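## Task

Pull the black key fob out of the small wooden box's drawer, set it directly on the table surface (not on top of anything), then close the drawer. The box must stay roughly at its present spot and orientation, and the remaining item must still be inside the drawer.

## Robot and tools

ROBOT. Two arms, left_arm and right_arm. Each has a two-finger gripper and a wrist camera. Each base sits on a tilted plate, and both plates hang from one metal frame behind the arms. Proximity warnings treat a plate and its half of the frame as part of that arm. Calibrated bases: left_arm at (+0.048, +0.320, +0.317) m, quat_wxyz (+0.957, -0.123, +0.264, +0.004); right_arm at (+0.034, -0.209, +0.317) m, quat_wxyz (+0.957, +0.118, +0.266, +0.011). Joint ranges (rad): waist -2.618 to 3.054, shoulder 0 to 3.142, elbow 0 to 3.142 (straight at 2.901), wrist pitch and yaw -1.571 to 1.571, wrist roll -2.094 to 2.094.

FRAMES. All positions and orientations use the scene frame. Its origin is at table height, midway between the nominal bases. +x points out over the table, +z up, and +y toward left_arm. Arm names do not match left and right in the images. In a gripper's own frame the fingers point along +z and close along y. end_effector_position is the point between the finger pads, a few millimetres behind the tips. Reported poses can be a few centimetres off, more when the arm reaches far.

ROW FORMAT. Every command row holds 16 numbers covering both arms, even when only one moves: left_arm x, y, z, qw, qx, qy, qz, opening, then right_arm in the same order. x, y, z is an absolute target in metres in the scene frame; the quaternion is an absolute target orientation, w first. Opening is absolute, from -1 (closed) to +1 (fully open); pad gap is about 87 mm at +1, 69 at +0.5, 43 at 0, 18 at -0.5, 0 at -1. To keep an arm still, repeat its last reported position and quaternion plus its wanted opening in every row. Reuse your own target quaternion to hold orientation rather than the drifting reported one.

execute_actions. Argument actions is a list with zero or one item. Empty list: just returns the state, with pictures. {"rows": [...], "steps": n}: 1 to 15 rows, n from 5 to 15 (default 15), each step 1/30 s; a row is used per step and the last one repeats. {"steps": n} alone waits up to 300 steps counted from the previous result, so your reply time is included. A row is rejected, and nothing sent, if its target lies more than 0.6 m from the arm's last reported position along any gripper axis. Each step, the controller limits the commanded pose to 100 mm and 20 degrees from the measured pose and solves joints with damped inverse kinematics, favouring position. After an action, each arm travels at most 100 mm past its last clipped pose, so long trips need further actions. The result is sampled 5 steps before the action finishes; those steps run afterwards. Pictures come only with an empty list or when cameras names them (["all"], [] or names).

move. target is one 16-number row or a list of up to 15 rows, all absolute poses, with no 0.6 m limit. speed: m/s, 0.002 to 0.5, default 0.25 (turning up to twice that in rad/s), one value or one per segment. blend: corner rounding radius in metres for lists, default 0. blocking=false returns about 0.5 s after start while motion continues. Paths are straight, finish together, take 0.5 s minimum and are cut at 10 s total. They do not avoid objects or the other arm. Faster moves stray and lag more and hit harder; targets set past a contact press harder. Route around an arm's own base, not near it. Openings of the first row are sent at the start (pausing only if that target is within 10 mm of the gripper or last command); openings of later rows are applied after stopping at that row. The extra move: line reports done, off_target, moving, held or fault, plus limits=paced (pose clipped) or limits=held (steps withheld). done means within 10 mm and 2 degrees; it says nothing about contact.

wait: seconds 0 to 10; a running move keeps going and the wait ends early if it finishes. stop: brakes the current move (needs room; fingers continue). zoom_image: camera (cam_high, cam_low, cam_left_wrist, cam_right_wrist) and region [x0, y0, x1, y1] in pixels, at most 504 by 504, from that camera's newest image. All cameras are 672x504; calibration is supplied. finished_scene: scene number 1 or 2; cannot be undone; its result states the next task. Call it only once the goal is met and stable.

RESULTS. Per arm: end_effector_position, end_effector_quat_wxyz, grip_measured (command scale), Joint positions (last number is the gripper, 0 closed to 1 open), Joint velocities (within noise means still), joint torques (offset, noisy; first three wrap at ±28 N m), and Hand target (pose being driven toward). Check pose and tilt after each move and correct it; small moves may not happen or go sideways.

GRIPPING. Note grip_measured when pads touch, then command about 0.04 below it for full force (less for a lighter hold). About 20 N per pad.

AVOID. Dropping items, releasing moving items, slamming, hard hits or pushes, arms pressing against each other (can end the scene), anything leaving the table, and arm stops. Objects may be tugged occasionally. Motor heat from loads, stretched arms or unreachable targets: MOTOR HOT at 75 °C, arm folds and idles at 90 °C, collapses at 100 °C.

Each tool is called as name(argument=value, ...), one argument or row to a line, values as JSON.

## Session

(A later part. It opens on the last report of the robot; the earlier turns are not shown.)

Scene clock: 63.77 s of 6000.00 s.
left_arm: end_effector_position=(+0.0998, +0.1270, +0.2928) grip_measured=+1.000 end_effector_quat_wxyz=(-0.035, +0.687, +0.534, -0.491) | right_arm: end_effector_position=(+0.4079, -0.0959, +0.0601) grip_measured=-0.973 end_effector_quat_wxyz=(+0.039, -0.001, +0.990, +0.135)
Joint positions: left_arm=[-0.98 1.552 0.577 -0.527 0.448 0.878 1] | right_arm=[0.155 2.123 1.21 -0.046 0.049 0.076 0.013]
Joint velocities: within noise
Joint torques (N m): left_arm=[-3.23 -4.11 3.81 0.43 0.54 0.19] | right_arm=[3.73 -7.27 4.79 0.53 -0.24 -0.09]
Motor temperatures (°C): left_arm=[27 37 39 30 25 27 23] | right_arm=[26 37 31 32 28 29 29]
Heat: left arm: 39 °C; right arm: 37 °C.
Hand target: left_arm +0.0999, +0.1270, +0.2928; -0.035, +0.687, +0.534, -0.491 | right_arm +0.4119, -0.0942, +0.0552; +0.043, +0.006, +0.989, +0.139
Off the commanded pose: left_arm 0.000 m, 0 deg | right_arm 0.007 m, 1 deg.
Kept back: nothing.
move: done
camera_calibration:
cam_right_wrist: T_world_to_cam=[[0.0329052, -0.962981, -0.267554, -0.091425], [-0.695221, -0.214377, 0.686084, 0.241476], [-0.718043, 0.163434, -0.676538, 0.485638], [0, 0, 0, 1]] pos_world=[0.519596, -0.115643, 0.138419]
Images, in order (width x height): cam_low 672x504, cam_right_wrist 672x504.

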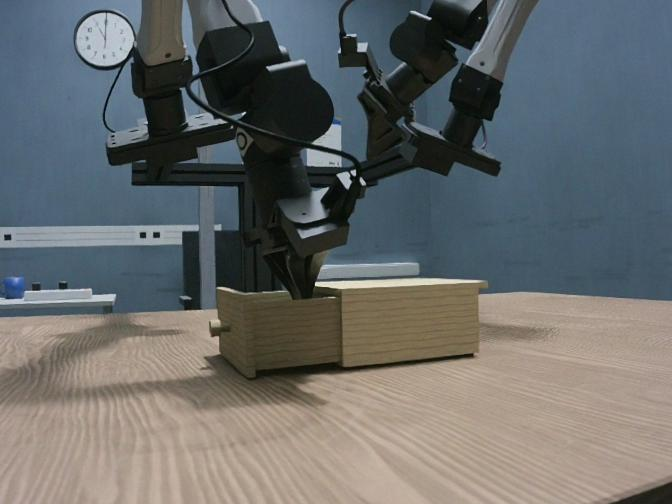

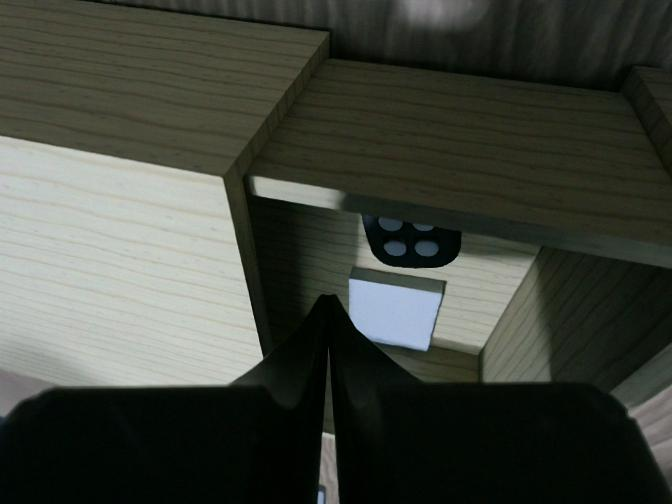

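move(
  target=[
    [0.0998,0.1270,0.2928,-0.035,0.687,0.534,-0.491,1,0.415,-0.089,0.035,0.0432,0.0061,0.9893,0.1391,-1],
  ],
  speed=0.06,
)

Scene clock: 66.23 s of 6000.00 s.
left_arm: end_effector_position=(+0.0998, +0.1270, +0.2928) grip_measured=+1.000 end_effector_quat_wxyz=(-0.035, +0.687, +0.534, -0.491) | right_arm: end_effector_position=(+0.4115, -0.0891, +0.0411) grip_measured=-0.973 end_effector_quat_wxyz=(+0.039, -0.001, +0.990, +0.136)
Joint positions: left_arm=[-0.98 1.552 0.577 -0.527 0.448 0.878 1] | right_arm=[0.155 2.199 1.265 -0.023 0.048 0.076 0.013]
Joint velocities: within noise
Joint torques (N m): left_arm=[-3.23 -4.05 3.86 0.43 0.54 0.2] | right_arm=[3.56 -7.38 4.59 0.52 -0.27 -0.09]
Motor temperatures (°C): left_arm=[27 37 39 30 25 27 23] | right_arm=[26 37 31 31 28 29 29]
Heat: left arm: 39 °C; right arm: 37 °C.
Hand target: left_arm +0.0999, +0.1270, +0.2928; -0.035, +0.687, +0.534, -0.491 | right_arm +0.4147, -0.0892, +0.0351; +0.043, +0.006, +0.989, +0.139
Off the commanded pose: left_arm 0.000 m, 0 deg | right_arm 0.007 m, 1 deg.
Kept back: nothing.
move: done
camera_calibration:
cam_right_wrist: T_world_to_cam=[[0.0329452, -0.962656, -0.268716, -0.0900857], [-0.695965, -0.215061, 0.685114, 0.258748], [-0.717319, 0.164446, -0.67706, 0.474096], [0, 0, 0, 1]] pos_world=[0.523126, -0.109038, 0.119513]

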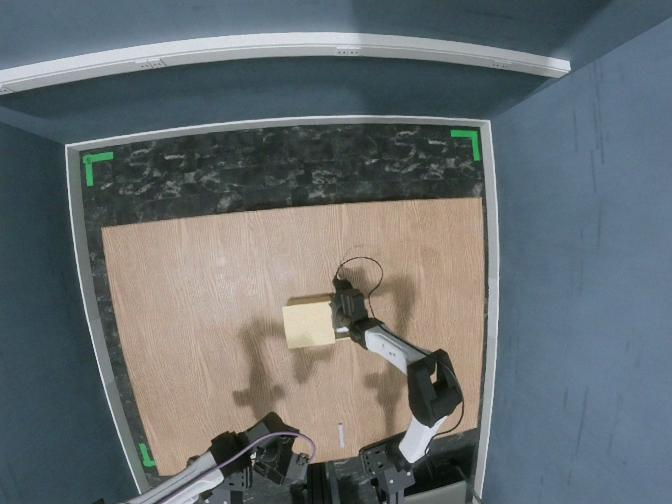

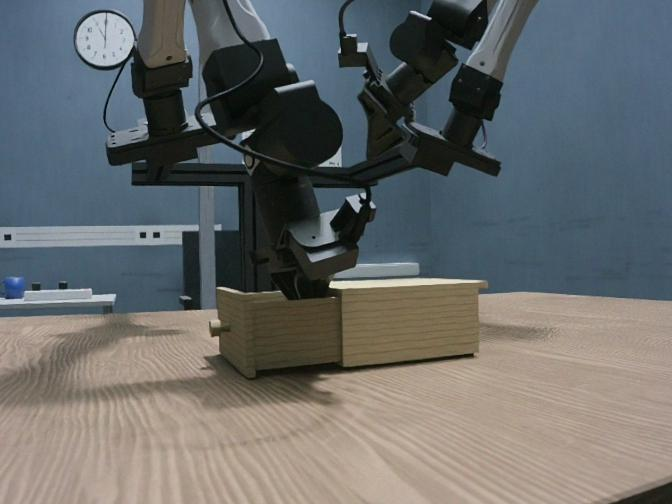

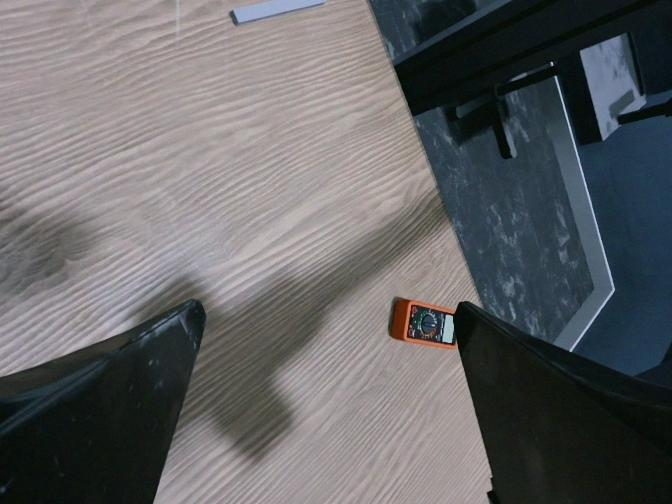

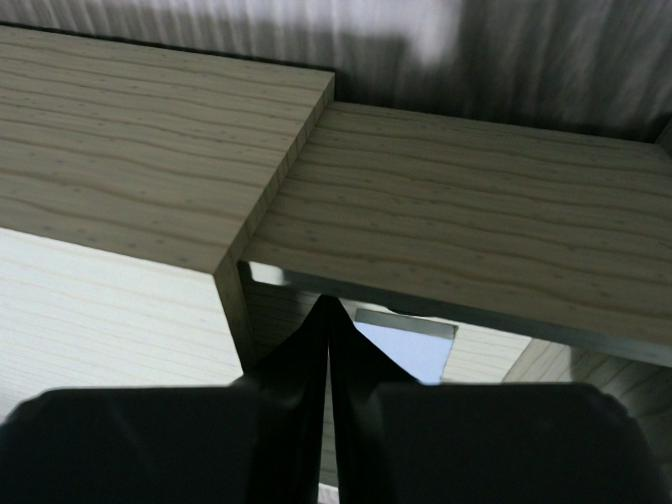

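move(
  target=[
    [0.0998,0.1270,0.2928,-0.035,0.687,0.534,-0.491,1,0.415,-0.089,0.029,0.0432,0.0061,0.9893,0.1391,-1],
    [0.0998,0.1270,0.2928,-0.035,0.687,0.534,-0.491,1,0.415,-0.126,0.029,0.0432,0.0061,0.9893,0.1391,-1],
  ],
  speed=0.05,
)

Scene clock: 67.70 s of 6000.00 s.
left_arm: end_effector_position=(+0.0998, +0.1270, +0.2928) grip_measured=+1.000 end_effector_quat_wxyz=(-0.035, +0.687, +0.534, -0.491) | right_arm: end_effector_position=(+0.4107, -0.1199, +0.0267) grip_measured=-0.973 end_effector_quat_wxyz=(+0.036, +0.007, +0.990, +0.140)
Joint positions: left_arm=[-0.98 1.552 0.577 -0.527 0.448 0.878 1] | right_arm=[0.069 2.216 1.268 -0.014 -0.009 0.021 0.013]
Joint velocities: within noise
Joint torques (N m): left_arm=[-3.21 -4.03 3.79 0.43 0.55 0.2] | right_arm=[2.62 -10.07 2.24 0.37 -0.21 -0.23]
Motor temperatures (°C): left_arm=[27 37 39 30 25 27 23] | right_arm=[26 37 31 31 28 29 29]
Heat: left arm: 39 °C; right arm: 37 °C.
Hand target: left_arm +0.0999, +0.1270, +0.2928; -0.035, +0.687, +0.534, -0.491 | right_arm +0.4148, -0.1260, +0.0289; +0.043, +0.006, +0.989, +0.139
Off the commanded pose: left_arm 0.000 m, 0 deg | right_arm 0.008 m, 1 deg.
Kept back: nothing.
move: done
camera_calibration:
cam_right_wrist: T_world_to_cam=[[0.0172127, -0.960637, -0.277274, -0.116582], [-0.692233, -0.211554, 0.68997, 0.260234], [-0.721469, 0.180062, -0.668625, 0.472195], [0, 0, 0, 1]] pos_world=[0.522823, -0.141964, 0.103842]

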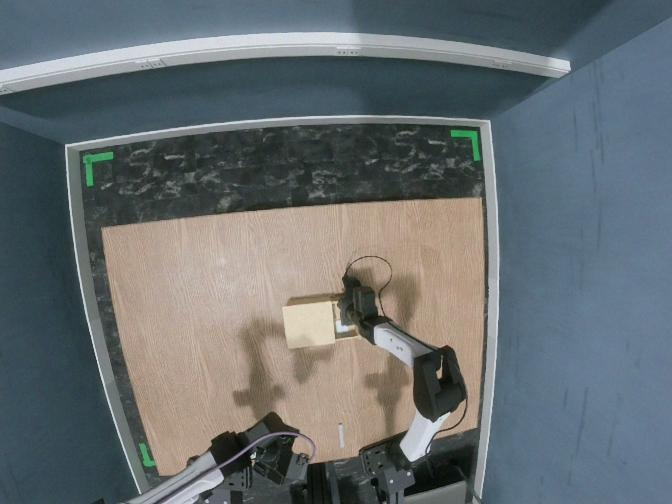

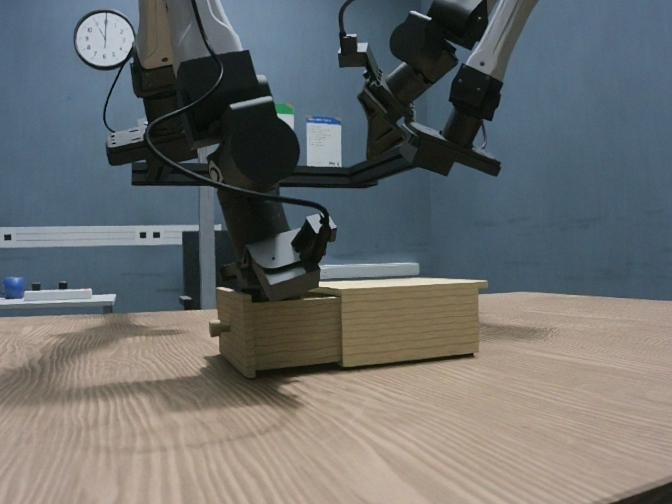

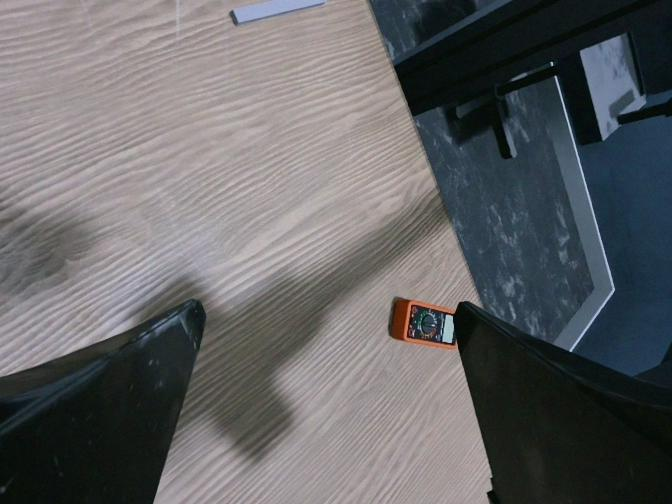

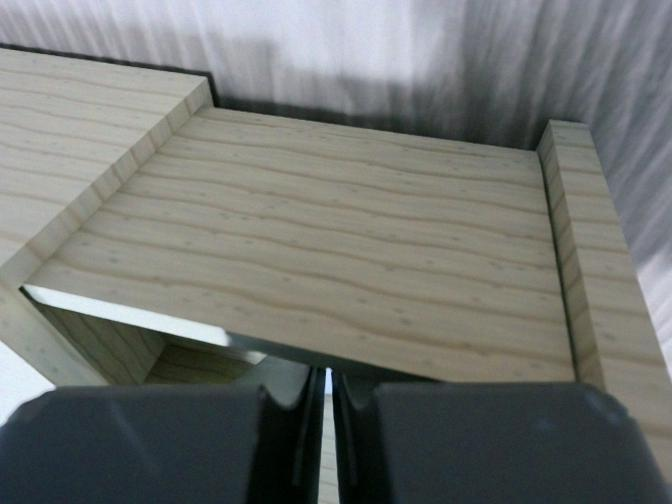

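move(
  target=[
    [0.0998,0.1270,0.2928,-0.035,0.687,0.534,-0.491,1,0.413,-0.1195,0.075,0.0432,0.0061,0.9893,0.1391,-1],
    [0.0998,0.1270,0.2928,-0.035,0.687,0.534,-0.491,1,0.388,-0.135,0.20,0.383,0,0.924,0,-1],
  ],
  speed=0.2,
  blend=0.02,
)

Scene clock: 70.73 s of 6000.00 s.
left_arm: end_effector_position=(+0.0998, +0.1270, +0.2928) grip_measured=+1.000 end_effector_quat_wxyz=(-0.035, +0.687, +0.534, -0.491) | right_arm: end_effector_position=(+0.3828, -0.1352, +0.1910) grip_measured=-0.973 end_effector_quat_wxyz=(+0.368, -0.003, +0.930, +0.000)
Joint positions: left_arm=[-0.98 1.552 0.577 -0.527 0.448 0.878 1] | right_arm=[0.4 1.595 0.346 0.947 0.523 -0.08 0.013]
Joint velocities: within noise
Joint torques (N m): left_arm=[-3.25 -4.07 3.78 0.43 0.54 0.19] | right_arm=[3.93 -6.79 2 1.48 0.05 -0.27]
Motor temperatures (°C): left_arm=[27 37 39 30 25 27 23] | right_arm=[26 38 31 31 28 29 29]
Heat: left arm: 39 °C; right arm: 38 °C.
Hand target: left_arm +0.0999, +0.1270, +0.2928; -0.035, +0.687, +0.534, -0.491 | right_arm +0.3880, -0.1350, +0.1997; +0.383, +0.000, +0.924, +0.000
Off the commanded pose: left_arm 0.000 m, 0 deg | right_arm 0.010 m, 2 deg.
Kept back: nothing.
move: done
camera_calibration:
cam_right_wrist: T_world_to_cam=[[0.0212378, -0.999666, 0.0146958, -0.147856], [-0.991898, -0.0192267, 0.125577, 0.37283], [-0.125252, -0.0172437, -0.991975, 0.371554], [0, 0, 0, 1]] pos_world=[0.419487, -0.134232, 0.323926]

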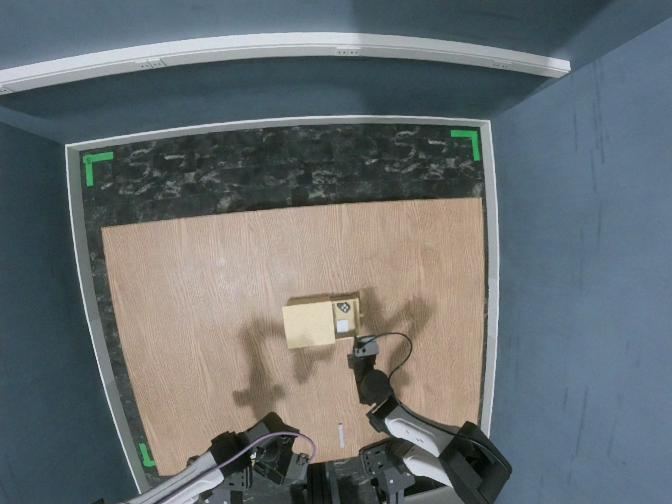

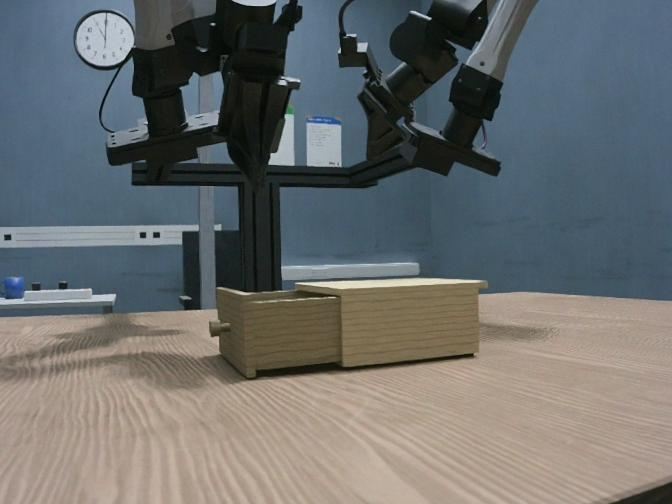

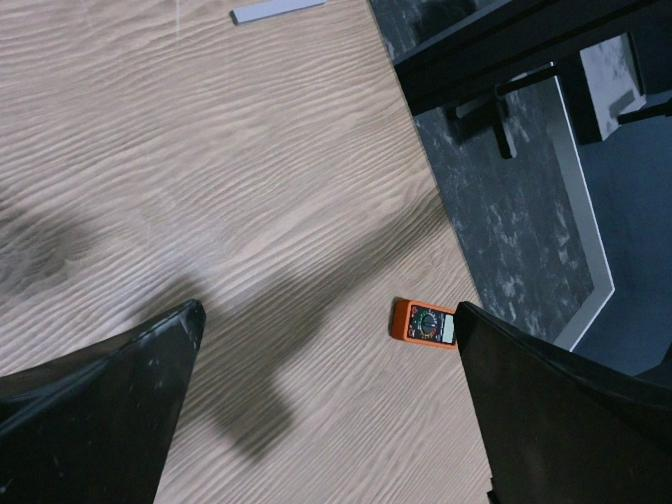

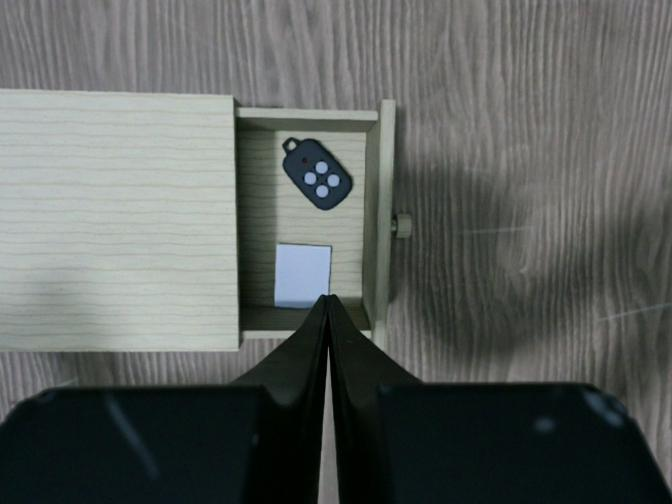

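zoom_image(
  camera="cam_right_wrist",
  region=[220, 90, 420, 350],
)

Scaled by 1.938 from the camera's 672x504 image, which has a finer 960x720 frame.

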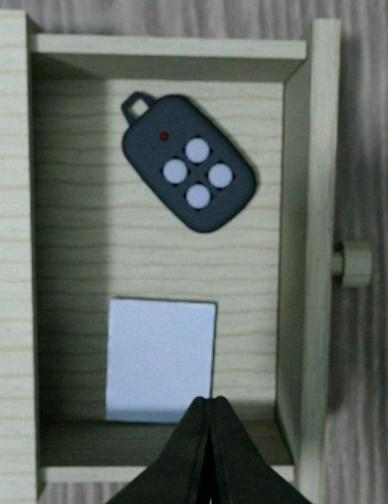

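move(
  target=[
    [0.0998,0.1270,0.2928,-0.035,0.687,0.534,-0.491,1,0.438,-0.124,0.095,0.0127,-0.3631,0.9311,-0.0325,0.21],
  ],
  speed=0.3,
)

Scene clock: 77.53 s of 6000.00 s.
left_arm: end_effector_position=(+0.0998, +0.1270, +0.2928) grip_measured=+1.000 end_effector_quat_wxyz=(-0.035, +0.687, +0.534, -0.491) | right_arm: end_effector_position=(+0.4384, -0.1182, +0.1011) grip_measured=+0.210 end_effector_quat_wxyz=(+0.023, -0.361, +0.932, -0.026)
Joint positions: left_arm=[-0.98 1.552 0.577 -0.527 0.448 0.878 1] | right_arm=[0.318 2.113 1.385 -0.327 0.434 -0.512 0.605]
Joint velocities: within noise
Joint torques (N m): left_arm=[-3.22 -4.1 3.85 0.44 0.54 0.2] | right_arm=[4.08 -7.27 6.13 0.12 0.09 -0.25]
Motor temperatures (°C): left_arm=[27 37 39 29 25 27 23] | right_arm=[26 38 31 32 28 29 29]
Heat: left arm: 39 °C; right arm: 38 °C.
Hand target: left_arm +0.0999, +0.1270, +0.2928; -0.035, +0.687, +0.534, -0.491 | right_arm +0.4380, -0.1240, +0.0952; +0.013, -0.363, +0.931, -0.032
Off the commanded pose: left_arm 0.000 m, 0 deg | right_arm 0.008 m, 1 deg.
Kept back: nothing.
move: done
camera_calibration:
cam_right_wrist: T_world_to_cam=[[0.686352, -0.72444, 0.0640908, -0.394805], [-0.509702, -0.416293, 0.752931, 0.117779], [-0.518773, -0.549443, -0.654972, 0.365166], [0, 0, 0, 1]] pos_world=[0.520445, -0.0363446, 0.175798]

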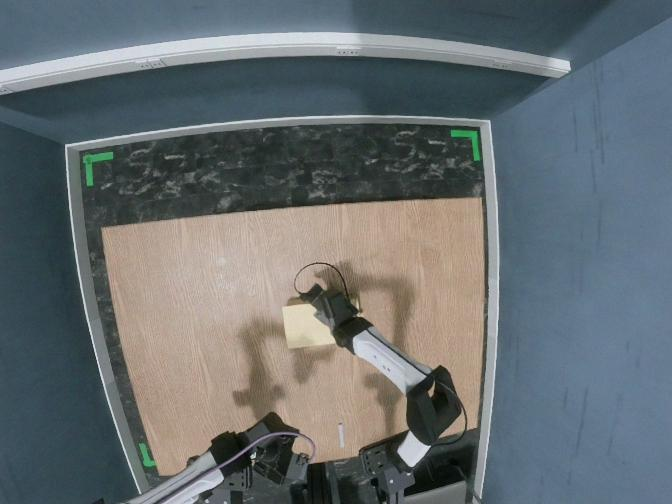

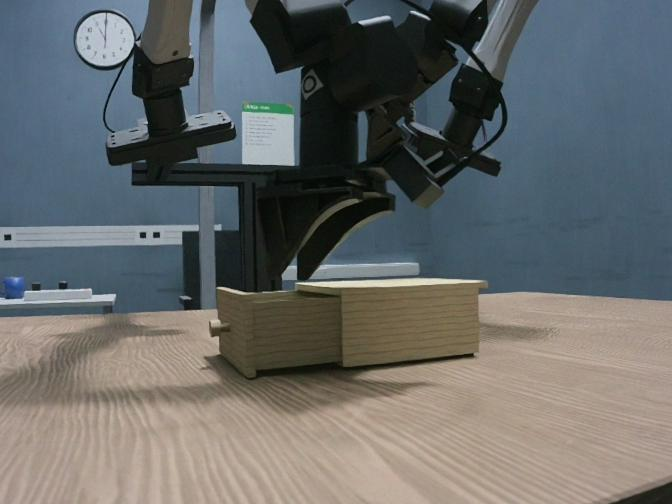

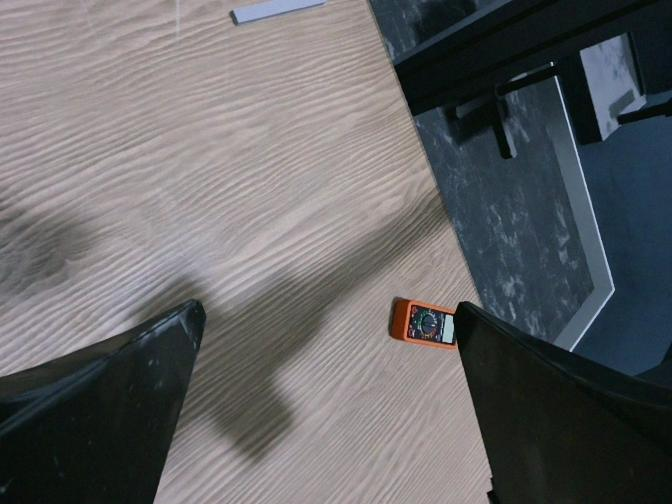

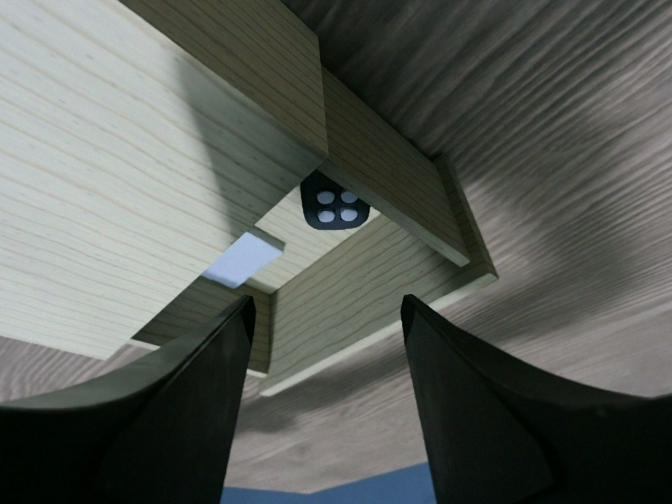

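move(
  target=[
    [0.0998,0.1270,0.2928,-0.035,0.687,0.534,-0.491,1,0.440,-0.129,0.062,0.0127,-0.3631,0.9311,-0.0325,0.21],
  ],
  speed=0.08,
)

Scene clock: 78.87 s of 6000.00 s.
left_arm: end_effector_position=(+0.0998, +0.1270, +0.2928) grip_measured=+1.000 end_effector_quat_wxyz=(-0.035, +0.687, +0.534, -0.491) | right_arm: end_effector_position=(+0.4359, -0.1284, +0.0690) grip_measured=+0.210 end_effector_quat_wxyz=(+0.009, -0.365, +0.930, -0.034)
Joint positions: left_arm=[-0.98 1.552 0.577 -0.527 0.448 0.878 1] | right_arm=[0.276 2.207 1.423 -0.284 0.434 -0.55 0.605]
Joint velocities: within noise
Joint torques (N m): left_arm=[-3.22 -4.04 3.84 0.43 0.55 0.19] | right_arm=[4.08 -7.66 5.74 0.38 -0.11 -0.23]
Motor temperatures (°C): left_arm=[27 37 39 29 25 27 23] | right_arm=[26 38 31 32 28 29 29]
Heat: left arm: 39 °C; right arm: 38 °C.
Hand target: left_arm +0.0999, +0.1270, +0.2928; -0.035, +0.687, +0.534, -0.491 | right_arm +0.4397, -0.1292, +0.0621; +0.013, -0.363, +0.931, -0.033
Off the commanded pose: left_arm 0.000 m, 0 deg | right_arm 0.008 m, 1 deg.
Kept back: nothing.
move: done
camera_calibration:
cam_right_wrist: T_world_to_cam=[[0.69318, -0.717541, 0.0680925, -0.400786], [-0.490246, -0.400123, 0.774313, 0.1286], [-0.528356, -0.570121, -0.629129, 0.336998], [0, 0, 0, 1]] pos_world=[0.518918, -0.0439951, 0.139729]

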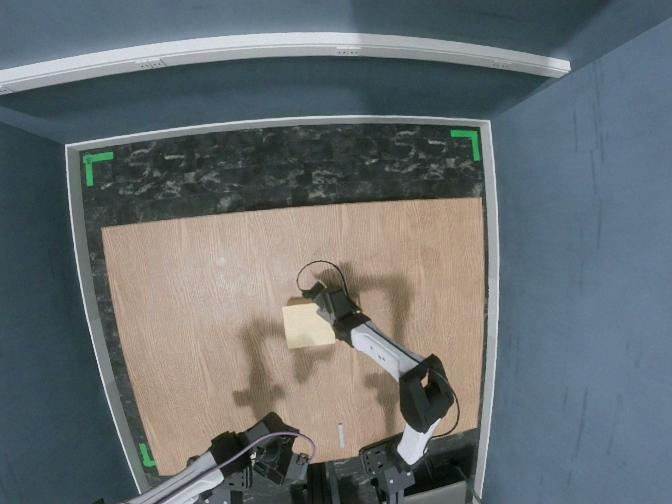

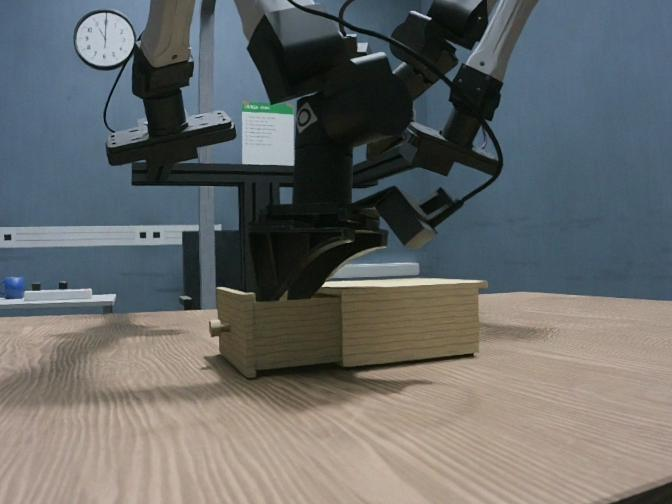

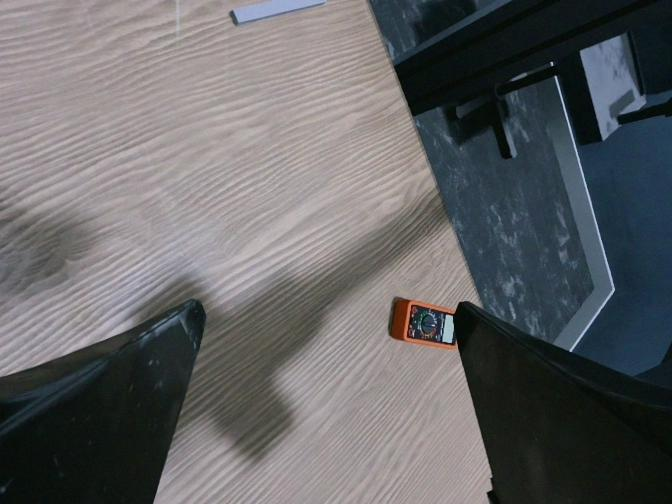

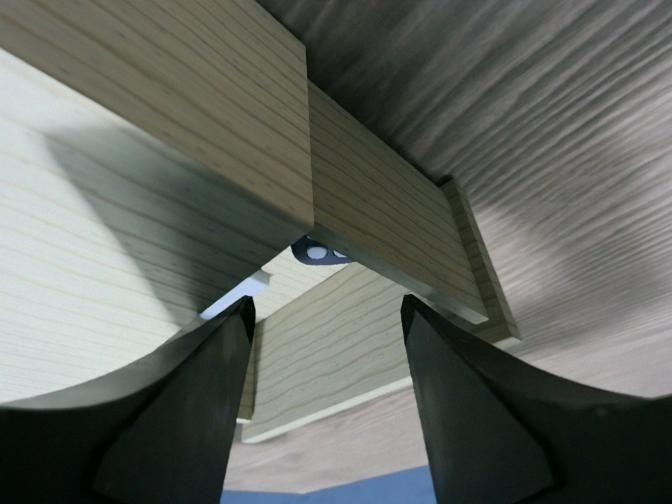

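move(
  target=[
    [0.0998,0.1270,0.2928,-0.035,0.687,0.534,-0.491,1,0.4405,-0.120,0.044,0.0127,-0.3631,0.9311,-0.0325,0.21],
  ],
  speed=0.06,
)

Scene clock: 80.00 s of 6000.00 s.
left_arm: end_effector_position=(+0.0998, +0.1270, +0.2928) grip_measured=+1.000 end_effector_quat_wxyz=(-0.035, +0.687, +0.534, -0.491) | right_arm: end_effector_position=(+0.4375, -0.1296, +0.0639) grip_measured=+0.210 end_effector_quat_wxyz=(-0.002, -0.370, +0.928, -0.042)
Joint positions: left_arm=[-0.98 1.552 0.577 -0.527 0.448 0.878 1] | right_arm=[0.276 2.24 1.465 -0.313 0.454 -0.555 0.605]
Joint velocities: within noise
Joint torques (N m): left_arm=[-3.19 -4.08 3.79 0.42 0.53 0.2] | right_arm=[4.62 -5.37 5.42 0.87 -0.28 -0.14]
Motor temperatures (°C): left_arm=[27 37 39 29 25 27 23] | right_arm=[26 38 31 32 28 29 29]
Heat: left arm: 39 °C; right arm: 38 °C.
Hand target: left_arm +0.0999, +0.1270, +0.2928; -0.035, +0.687, +0.534, -0.491 | right_arm +0.4396, -0.1205, +0.0455; +0.012, -0.363, +0.931, -0.033
Off the commanded pose: left_arm 0.000 m, 0 deg | right_arm 0.022 m, 2 deg.
Kept back: nothing.
move: off_target (right_arm)
camera_calibration:
cam_right_wrist: T_world_to_cam=[[0.702082, -0.708189, 0.0744869, -0.40545], [-0.474484, -0.387247, 0.790509, 0.126626], [-0.530985, -0.590345, -0.607904, 0.331098], [0, 0, 0, 1]] pos_world=[0.520549, -0.0426379, 0.131378]

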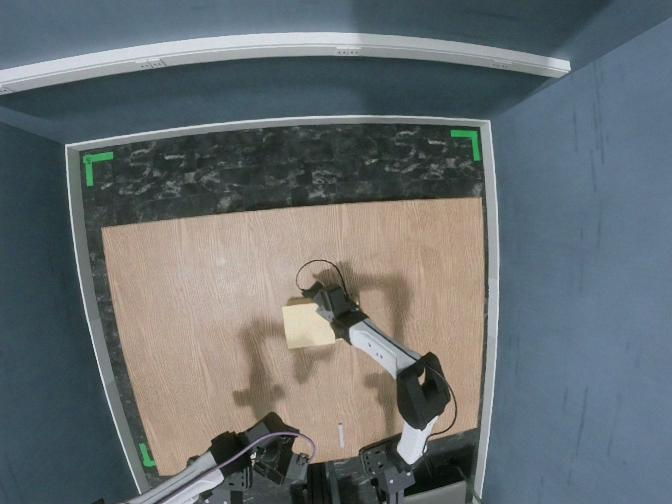

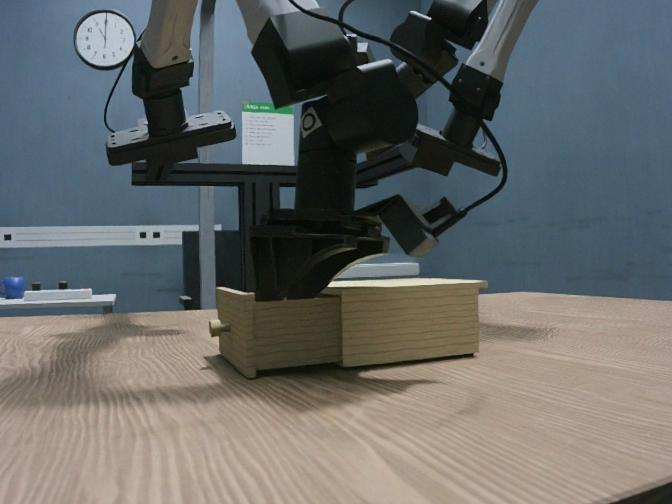

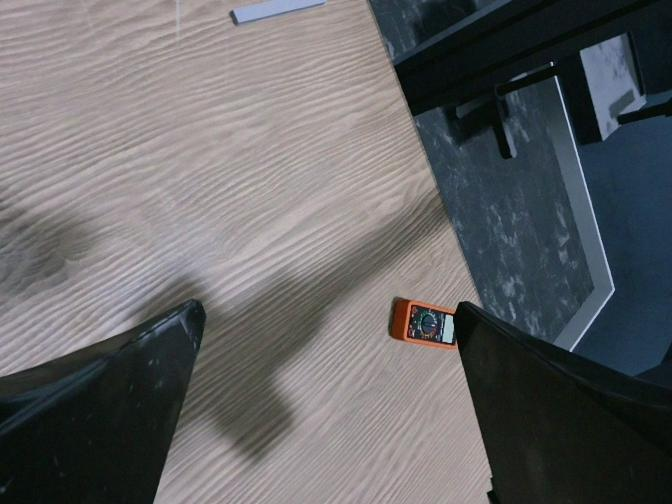

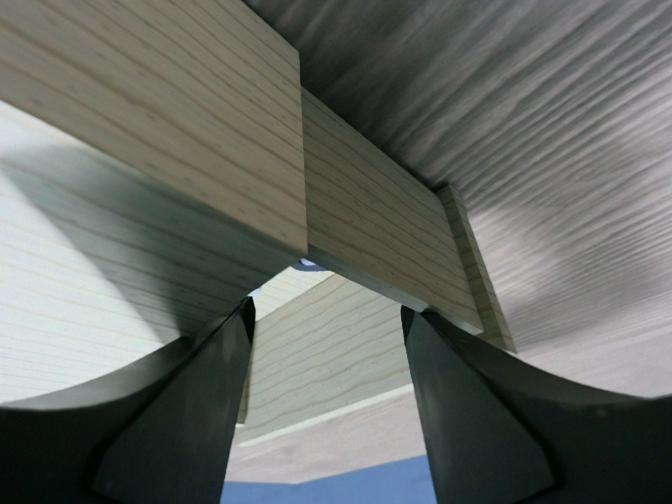

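zoom_image(
  camera="cam_right_wrist",
  region=[160, 220, 540, 460],
)

zoom_image(
  camera="cam_low",
  region=[200, 220, 440, 390],
)

Scaled by 1.326 from the camera's 672x504 image, which has a finer 960x720 frame.

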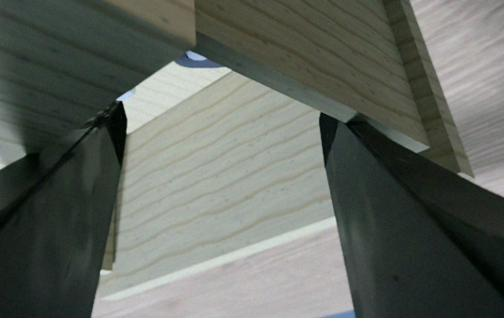

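Scaled by 2.100 from the camera's 672x504 image, which has a finer 960x720 frame.

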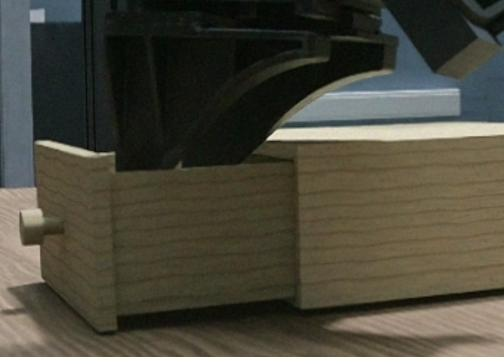

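move(
  target=[
    [0.0998,0.1270,0.2928,-0.035,0.687,0.534,-0.491,1,0.4375,-0.1296,0.085,0.0127,-0.3631,0.9311,-0.0325,0.25],
    [0.0998,0.1270,0.2928,-0.035,0.687,0.534,-0.491,1,0.4365,-0.117,0.070,0.0127,-0.3631,0.9311,-0.0325,0.25],
  ],
  speed=0.08,
)

Scene clock: 83.23 s of 6000.00 s.
left_arm: end_effector_position=(+0.0998, +0.1270, +0.2928) grip_measured=+1.000 end_effector_quat_wxyz=(-0.035, +0.687, +0.534, -0.491) | right_arm: end_effector_position=(+0.4273, -0.1268, +0.0683) grip_measured=+0.250 end_effector_quat_wxyz=(-0.005, -0.369, +0.929, -0.036)
Joint positions: left_arm=[-0.98 1.552 0.577 -0.527 0.448 0.878 1] | right_arm=[0.286 2.215 1.42 -0.305 0.447 -0.539 0.625]
Joint velocities: within noise
Joint torques (N m): left_arm=[-3.17 -4.04 3.81 0.43 0.54 0.19] | right_arm=[6.5 -9.02 5.53 0.34 -0.07 0.01]
Motor temperatures (°C): left_arm=[27 37 39 29 25 27 23] | right_arm=[26 38 31 31 28 29 28]
Heat: left arm: 39 °C; right arm: 38 °C.
Hand target: left_arm +0.0999, +0.1270, +0.2928; -0.035, +0.687, +0.534, -0.491 | right_arm +0.4363, -0.1171, +0.0703; +0.013, -0.363, +0.931, -0.032
Off the commanded pose: left_arm 0.000 m, 0 deg | right_arm 0.014 m, 2 deg.
Kept back: nothing.
move: off_target (right_arm)
camera_calibration:
cam_right_wrist: T_world_to_cam=[[0.700669, -0.710863, 0.0611386, -0.395479], [-0.468337, -0.393586, 0.791044, 0.115855], [-0.53826, -0.582893, -0.608697, 0.334129], [0, 0, 0, 1]] pos_world=[0.511207, -0.0407711, 0.135916]

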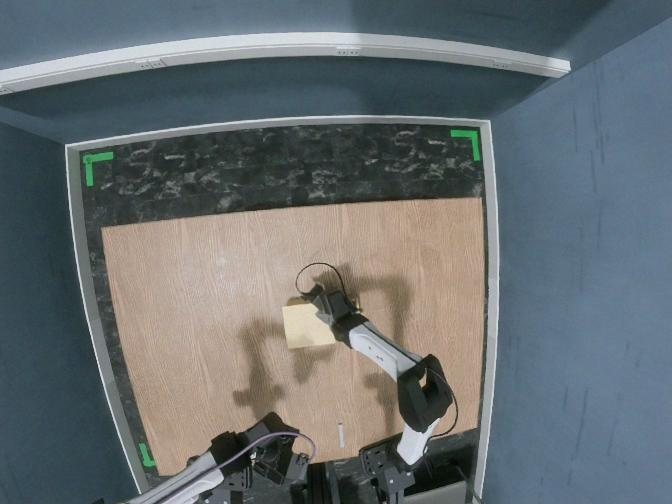

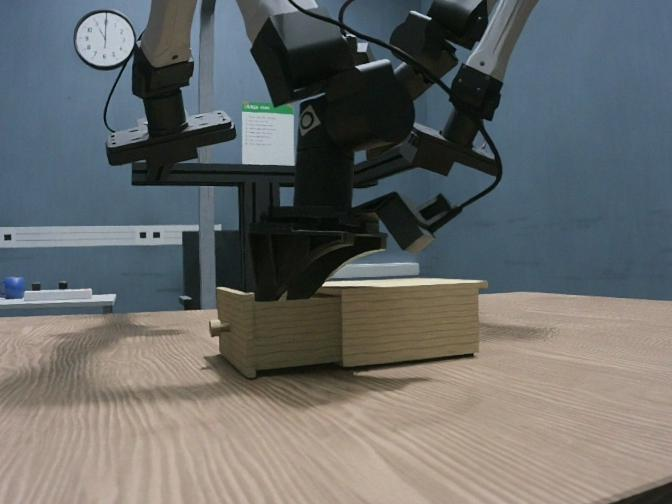

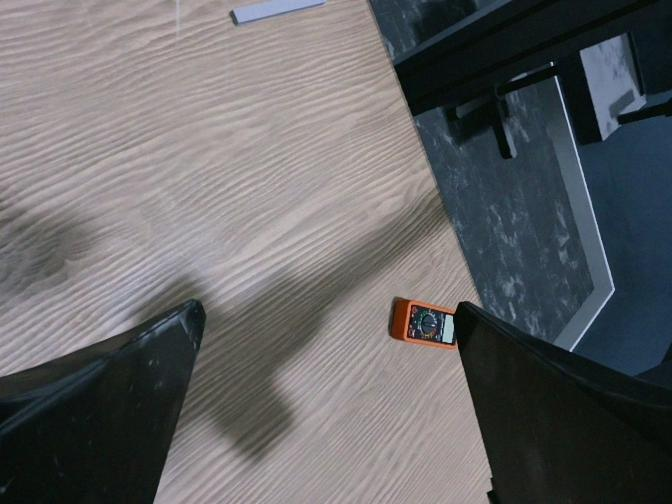

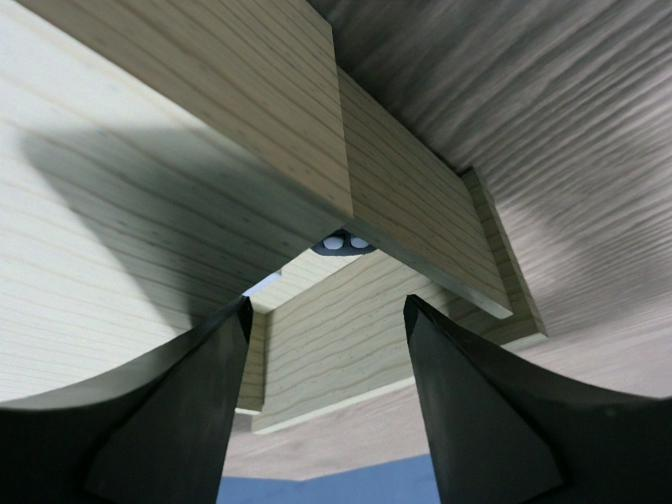

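zoom_image(
  camera="cam_right_wrist",
  region=[120, 180, 540, 480],
)

zoom_image(
  camera="cam_low",
  region=[200, 200, 440, 380],
)

zoom_image(
  camera="cam_high",
  region=[260, 250, 440, 385],
)

Scaled by 1.200 from the camera's 672x504 image, which has a finer 960x720 frame.

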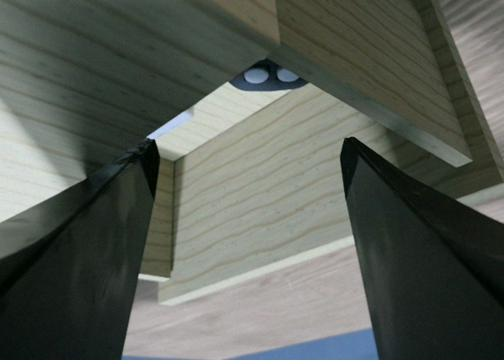

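Scaled by 2.100 from the camera's 672x504 image, which has a finer 960x720 frame.

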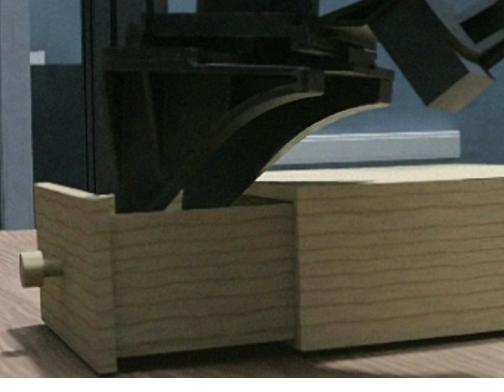

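Scaled by 2.800 from the camera's 672x504 image, which has a finer 960x720 frame.

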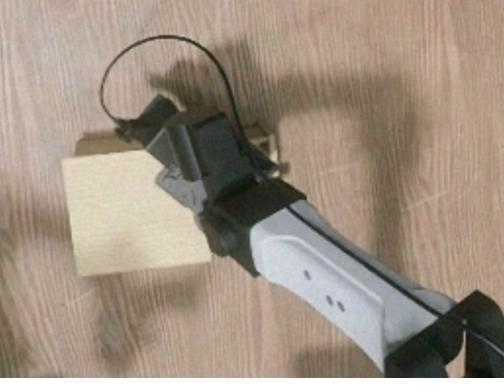

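move(
  target=[
    [0.0998,0.1270,0.2928,-0.035,0.687,0.534,-0.491,1,0.43,-0.130,0.11,0.0127,-0.3631,0.9311,-0.0325,0.25],
    [0.0998,0.1270,0.2928,-0.035,0.687,0.534,-0.491,1,0.458,-0.146,0.105,0.1723,-0.0212,0.9774,-0.1200,-1],
  ],
  speed=0.25,
)

Scene clock: 91.30 s of 6000.00 s.
left_arm: end_effector_position=(+0.0998, +0.1270, +0.2928) grip_measured=+1.000 end_effector_quat_wxyz=(-0.035, +0.687, +0.534, -0.491) | right_arm: end_effector_position=(+0.4449, -0.1401, +0.0921) grip_measured=-0.973 end_effector_quat_wxyz=(+0.151, -0.041, +0.981, -0.117)
Joint positions: left_arm=[-0.98 1.552 0.577 -0.527 0.448 0.878 1] | right_arm=[0.295 2.057 1.142 0.126 0.647 -0.014 0.013]
Joint velocities: within noise
Joint torques (N m): left_arm=[-3.23 -4.1 3.86 0.43 0.54 0.19] | right_arm=[4.34 -11.71 3.06 0.86 0.26 0.02]
Motor temperatures (°C): left_arm=[27 37 39 29 25 27 23] | right_arm=[26 39 31 31 28 29 28]
Heat: left arm: 39 °C; right arm: 39 °C.
Hand target: left_arm +0.0999, +0.1270, +0.2928; -0.035, +0.687, +0.534, -0.491 | right_arm +0.4578, -0.1461, +0.1048; +0.172, -0.021, +0.978, -0.120
Off the commanded pose: left_arm 0.000 m, 0 deg | right_arm 0.019 m, 3 deg.
Kept back: nothing.
move: off_target (right_arm); target 2's new opening was sent with right_arm's hand 0.020 m and 4 deg from that target
camera_calibration:
cam_right_wrist: T_world_to_cam=[[0.0652051, -0.966995, 0.246311, -0.188977], [-0.841389, 0.0794266, 0.534561, 0.355926], [-0.536482, -0.242099, -0.80844, 0.415646], [0, 0, 0, 1]] pos_world=[0.534781, -0.110382, 0.192308]

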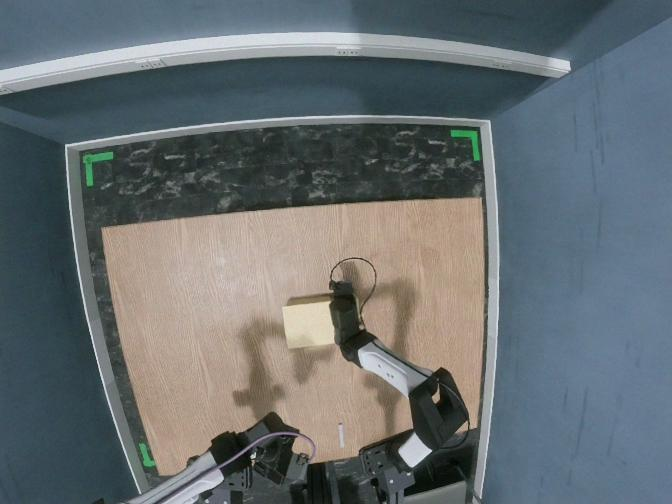

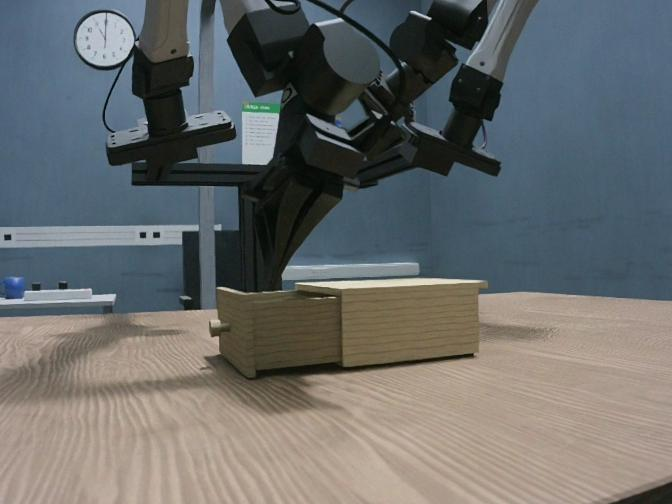

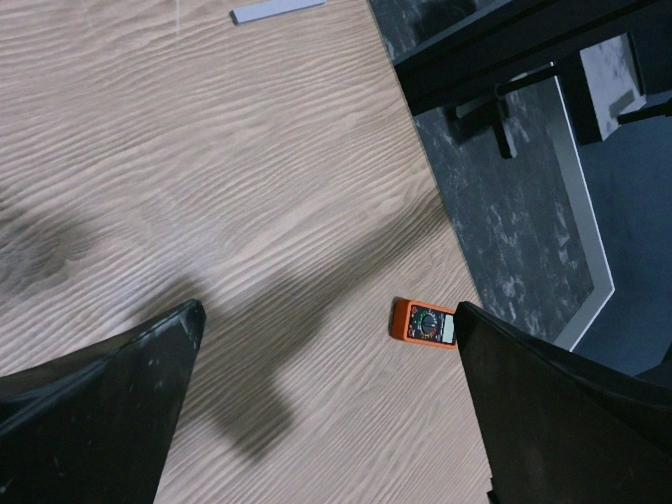

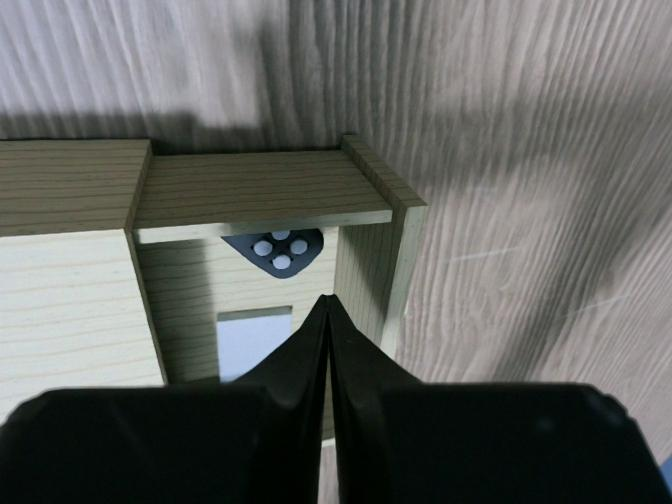

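move(
  target=[
    [0.0998,0.1270,0.2928,-0.035,0.687,0.534,-0.491,1,0.468,-0.150,0.105,0.1723,-0.0212,0.9774,-0.1200,-1],
  ],
  speed=0.1,
  cameras=["cam_right_wrist"],
)

Scene clock: 92.27 s of 6000.00 s.
left_arm: end_effector_position=(+0.0998, +0.1270, +0.2928) grip_measured=+1.000 end_effector_quat_wxyz=(-0.035, +0.687, +0.534, -0.491) | right_arm: end_effector_position=(+0.4516, -0.1427, +0.0931) grip_measured=-0.973 end_effector_quat_wxyz=(+0.156, -0.034, +0.980, -0.118)
Joint positions: left_arm=[-0.98 1.552 0.577 -0.527 0.448 0.878 1] | right_arm=[0.288 2.057 1.157 0.125 0.647 -0.014 0.013]
Joint velocities: within noise
Joint torques (N m): left_arm=[-3.19 -4.1 3.79 0.44 0.54 0.19] | right_arm=[3.48 -11.29 5.39 0.65 0.13 -0.16]
Motor temperatures (°C): left_arm=[27 37 39 29 25 27 23] | right_arm=[26 39 31 31 28 29 28]
Heat: left arm: 39 °C; right arm: 39 °C.
Hand target: left_arm +0.0999, +0.1270, +0.2928; -0.035, +0.687, +0.534, -0.491 | right_arm +0.4678, -0.1501, +0.1051; +0.173, -0.021, +0.977, -0.120
Off the commanded pose: left_arm 0.000 m, 0 deg | right_arm 0.022 m, 2 deg.
Kept back: nothing.
move: off_target (right_arm)
camera_calibration:
cam_right_wrist: T_world_to_cam=[[0.0507895, -0.967555, 0.247503, -0.185816], [-0.846727, 0.0896987, 0.524411, 0.366099], [-0.529597, -0.236202, -0.8147, 0.417762], [0, 0, 0, 1]] pos_world=[0.540669, -0.113949, 0.194355]
Images, in order (width x height): cam_right_wrist 672x504.

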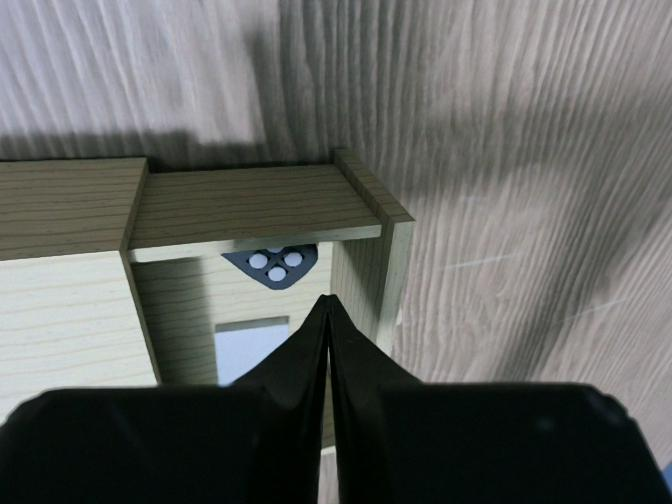

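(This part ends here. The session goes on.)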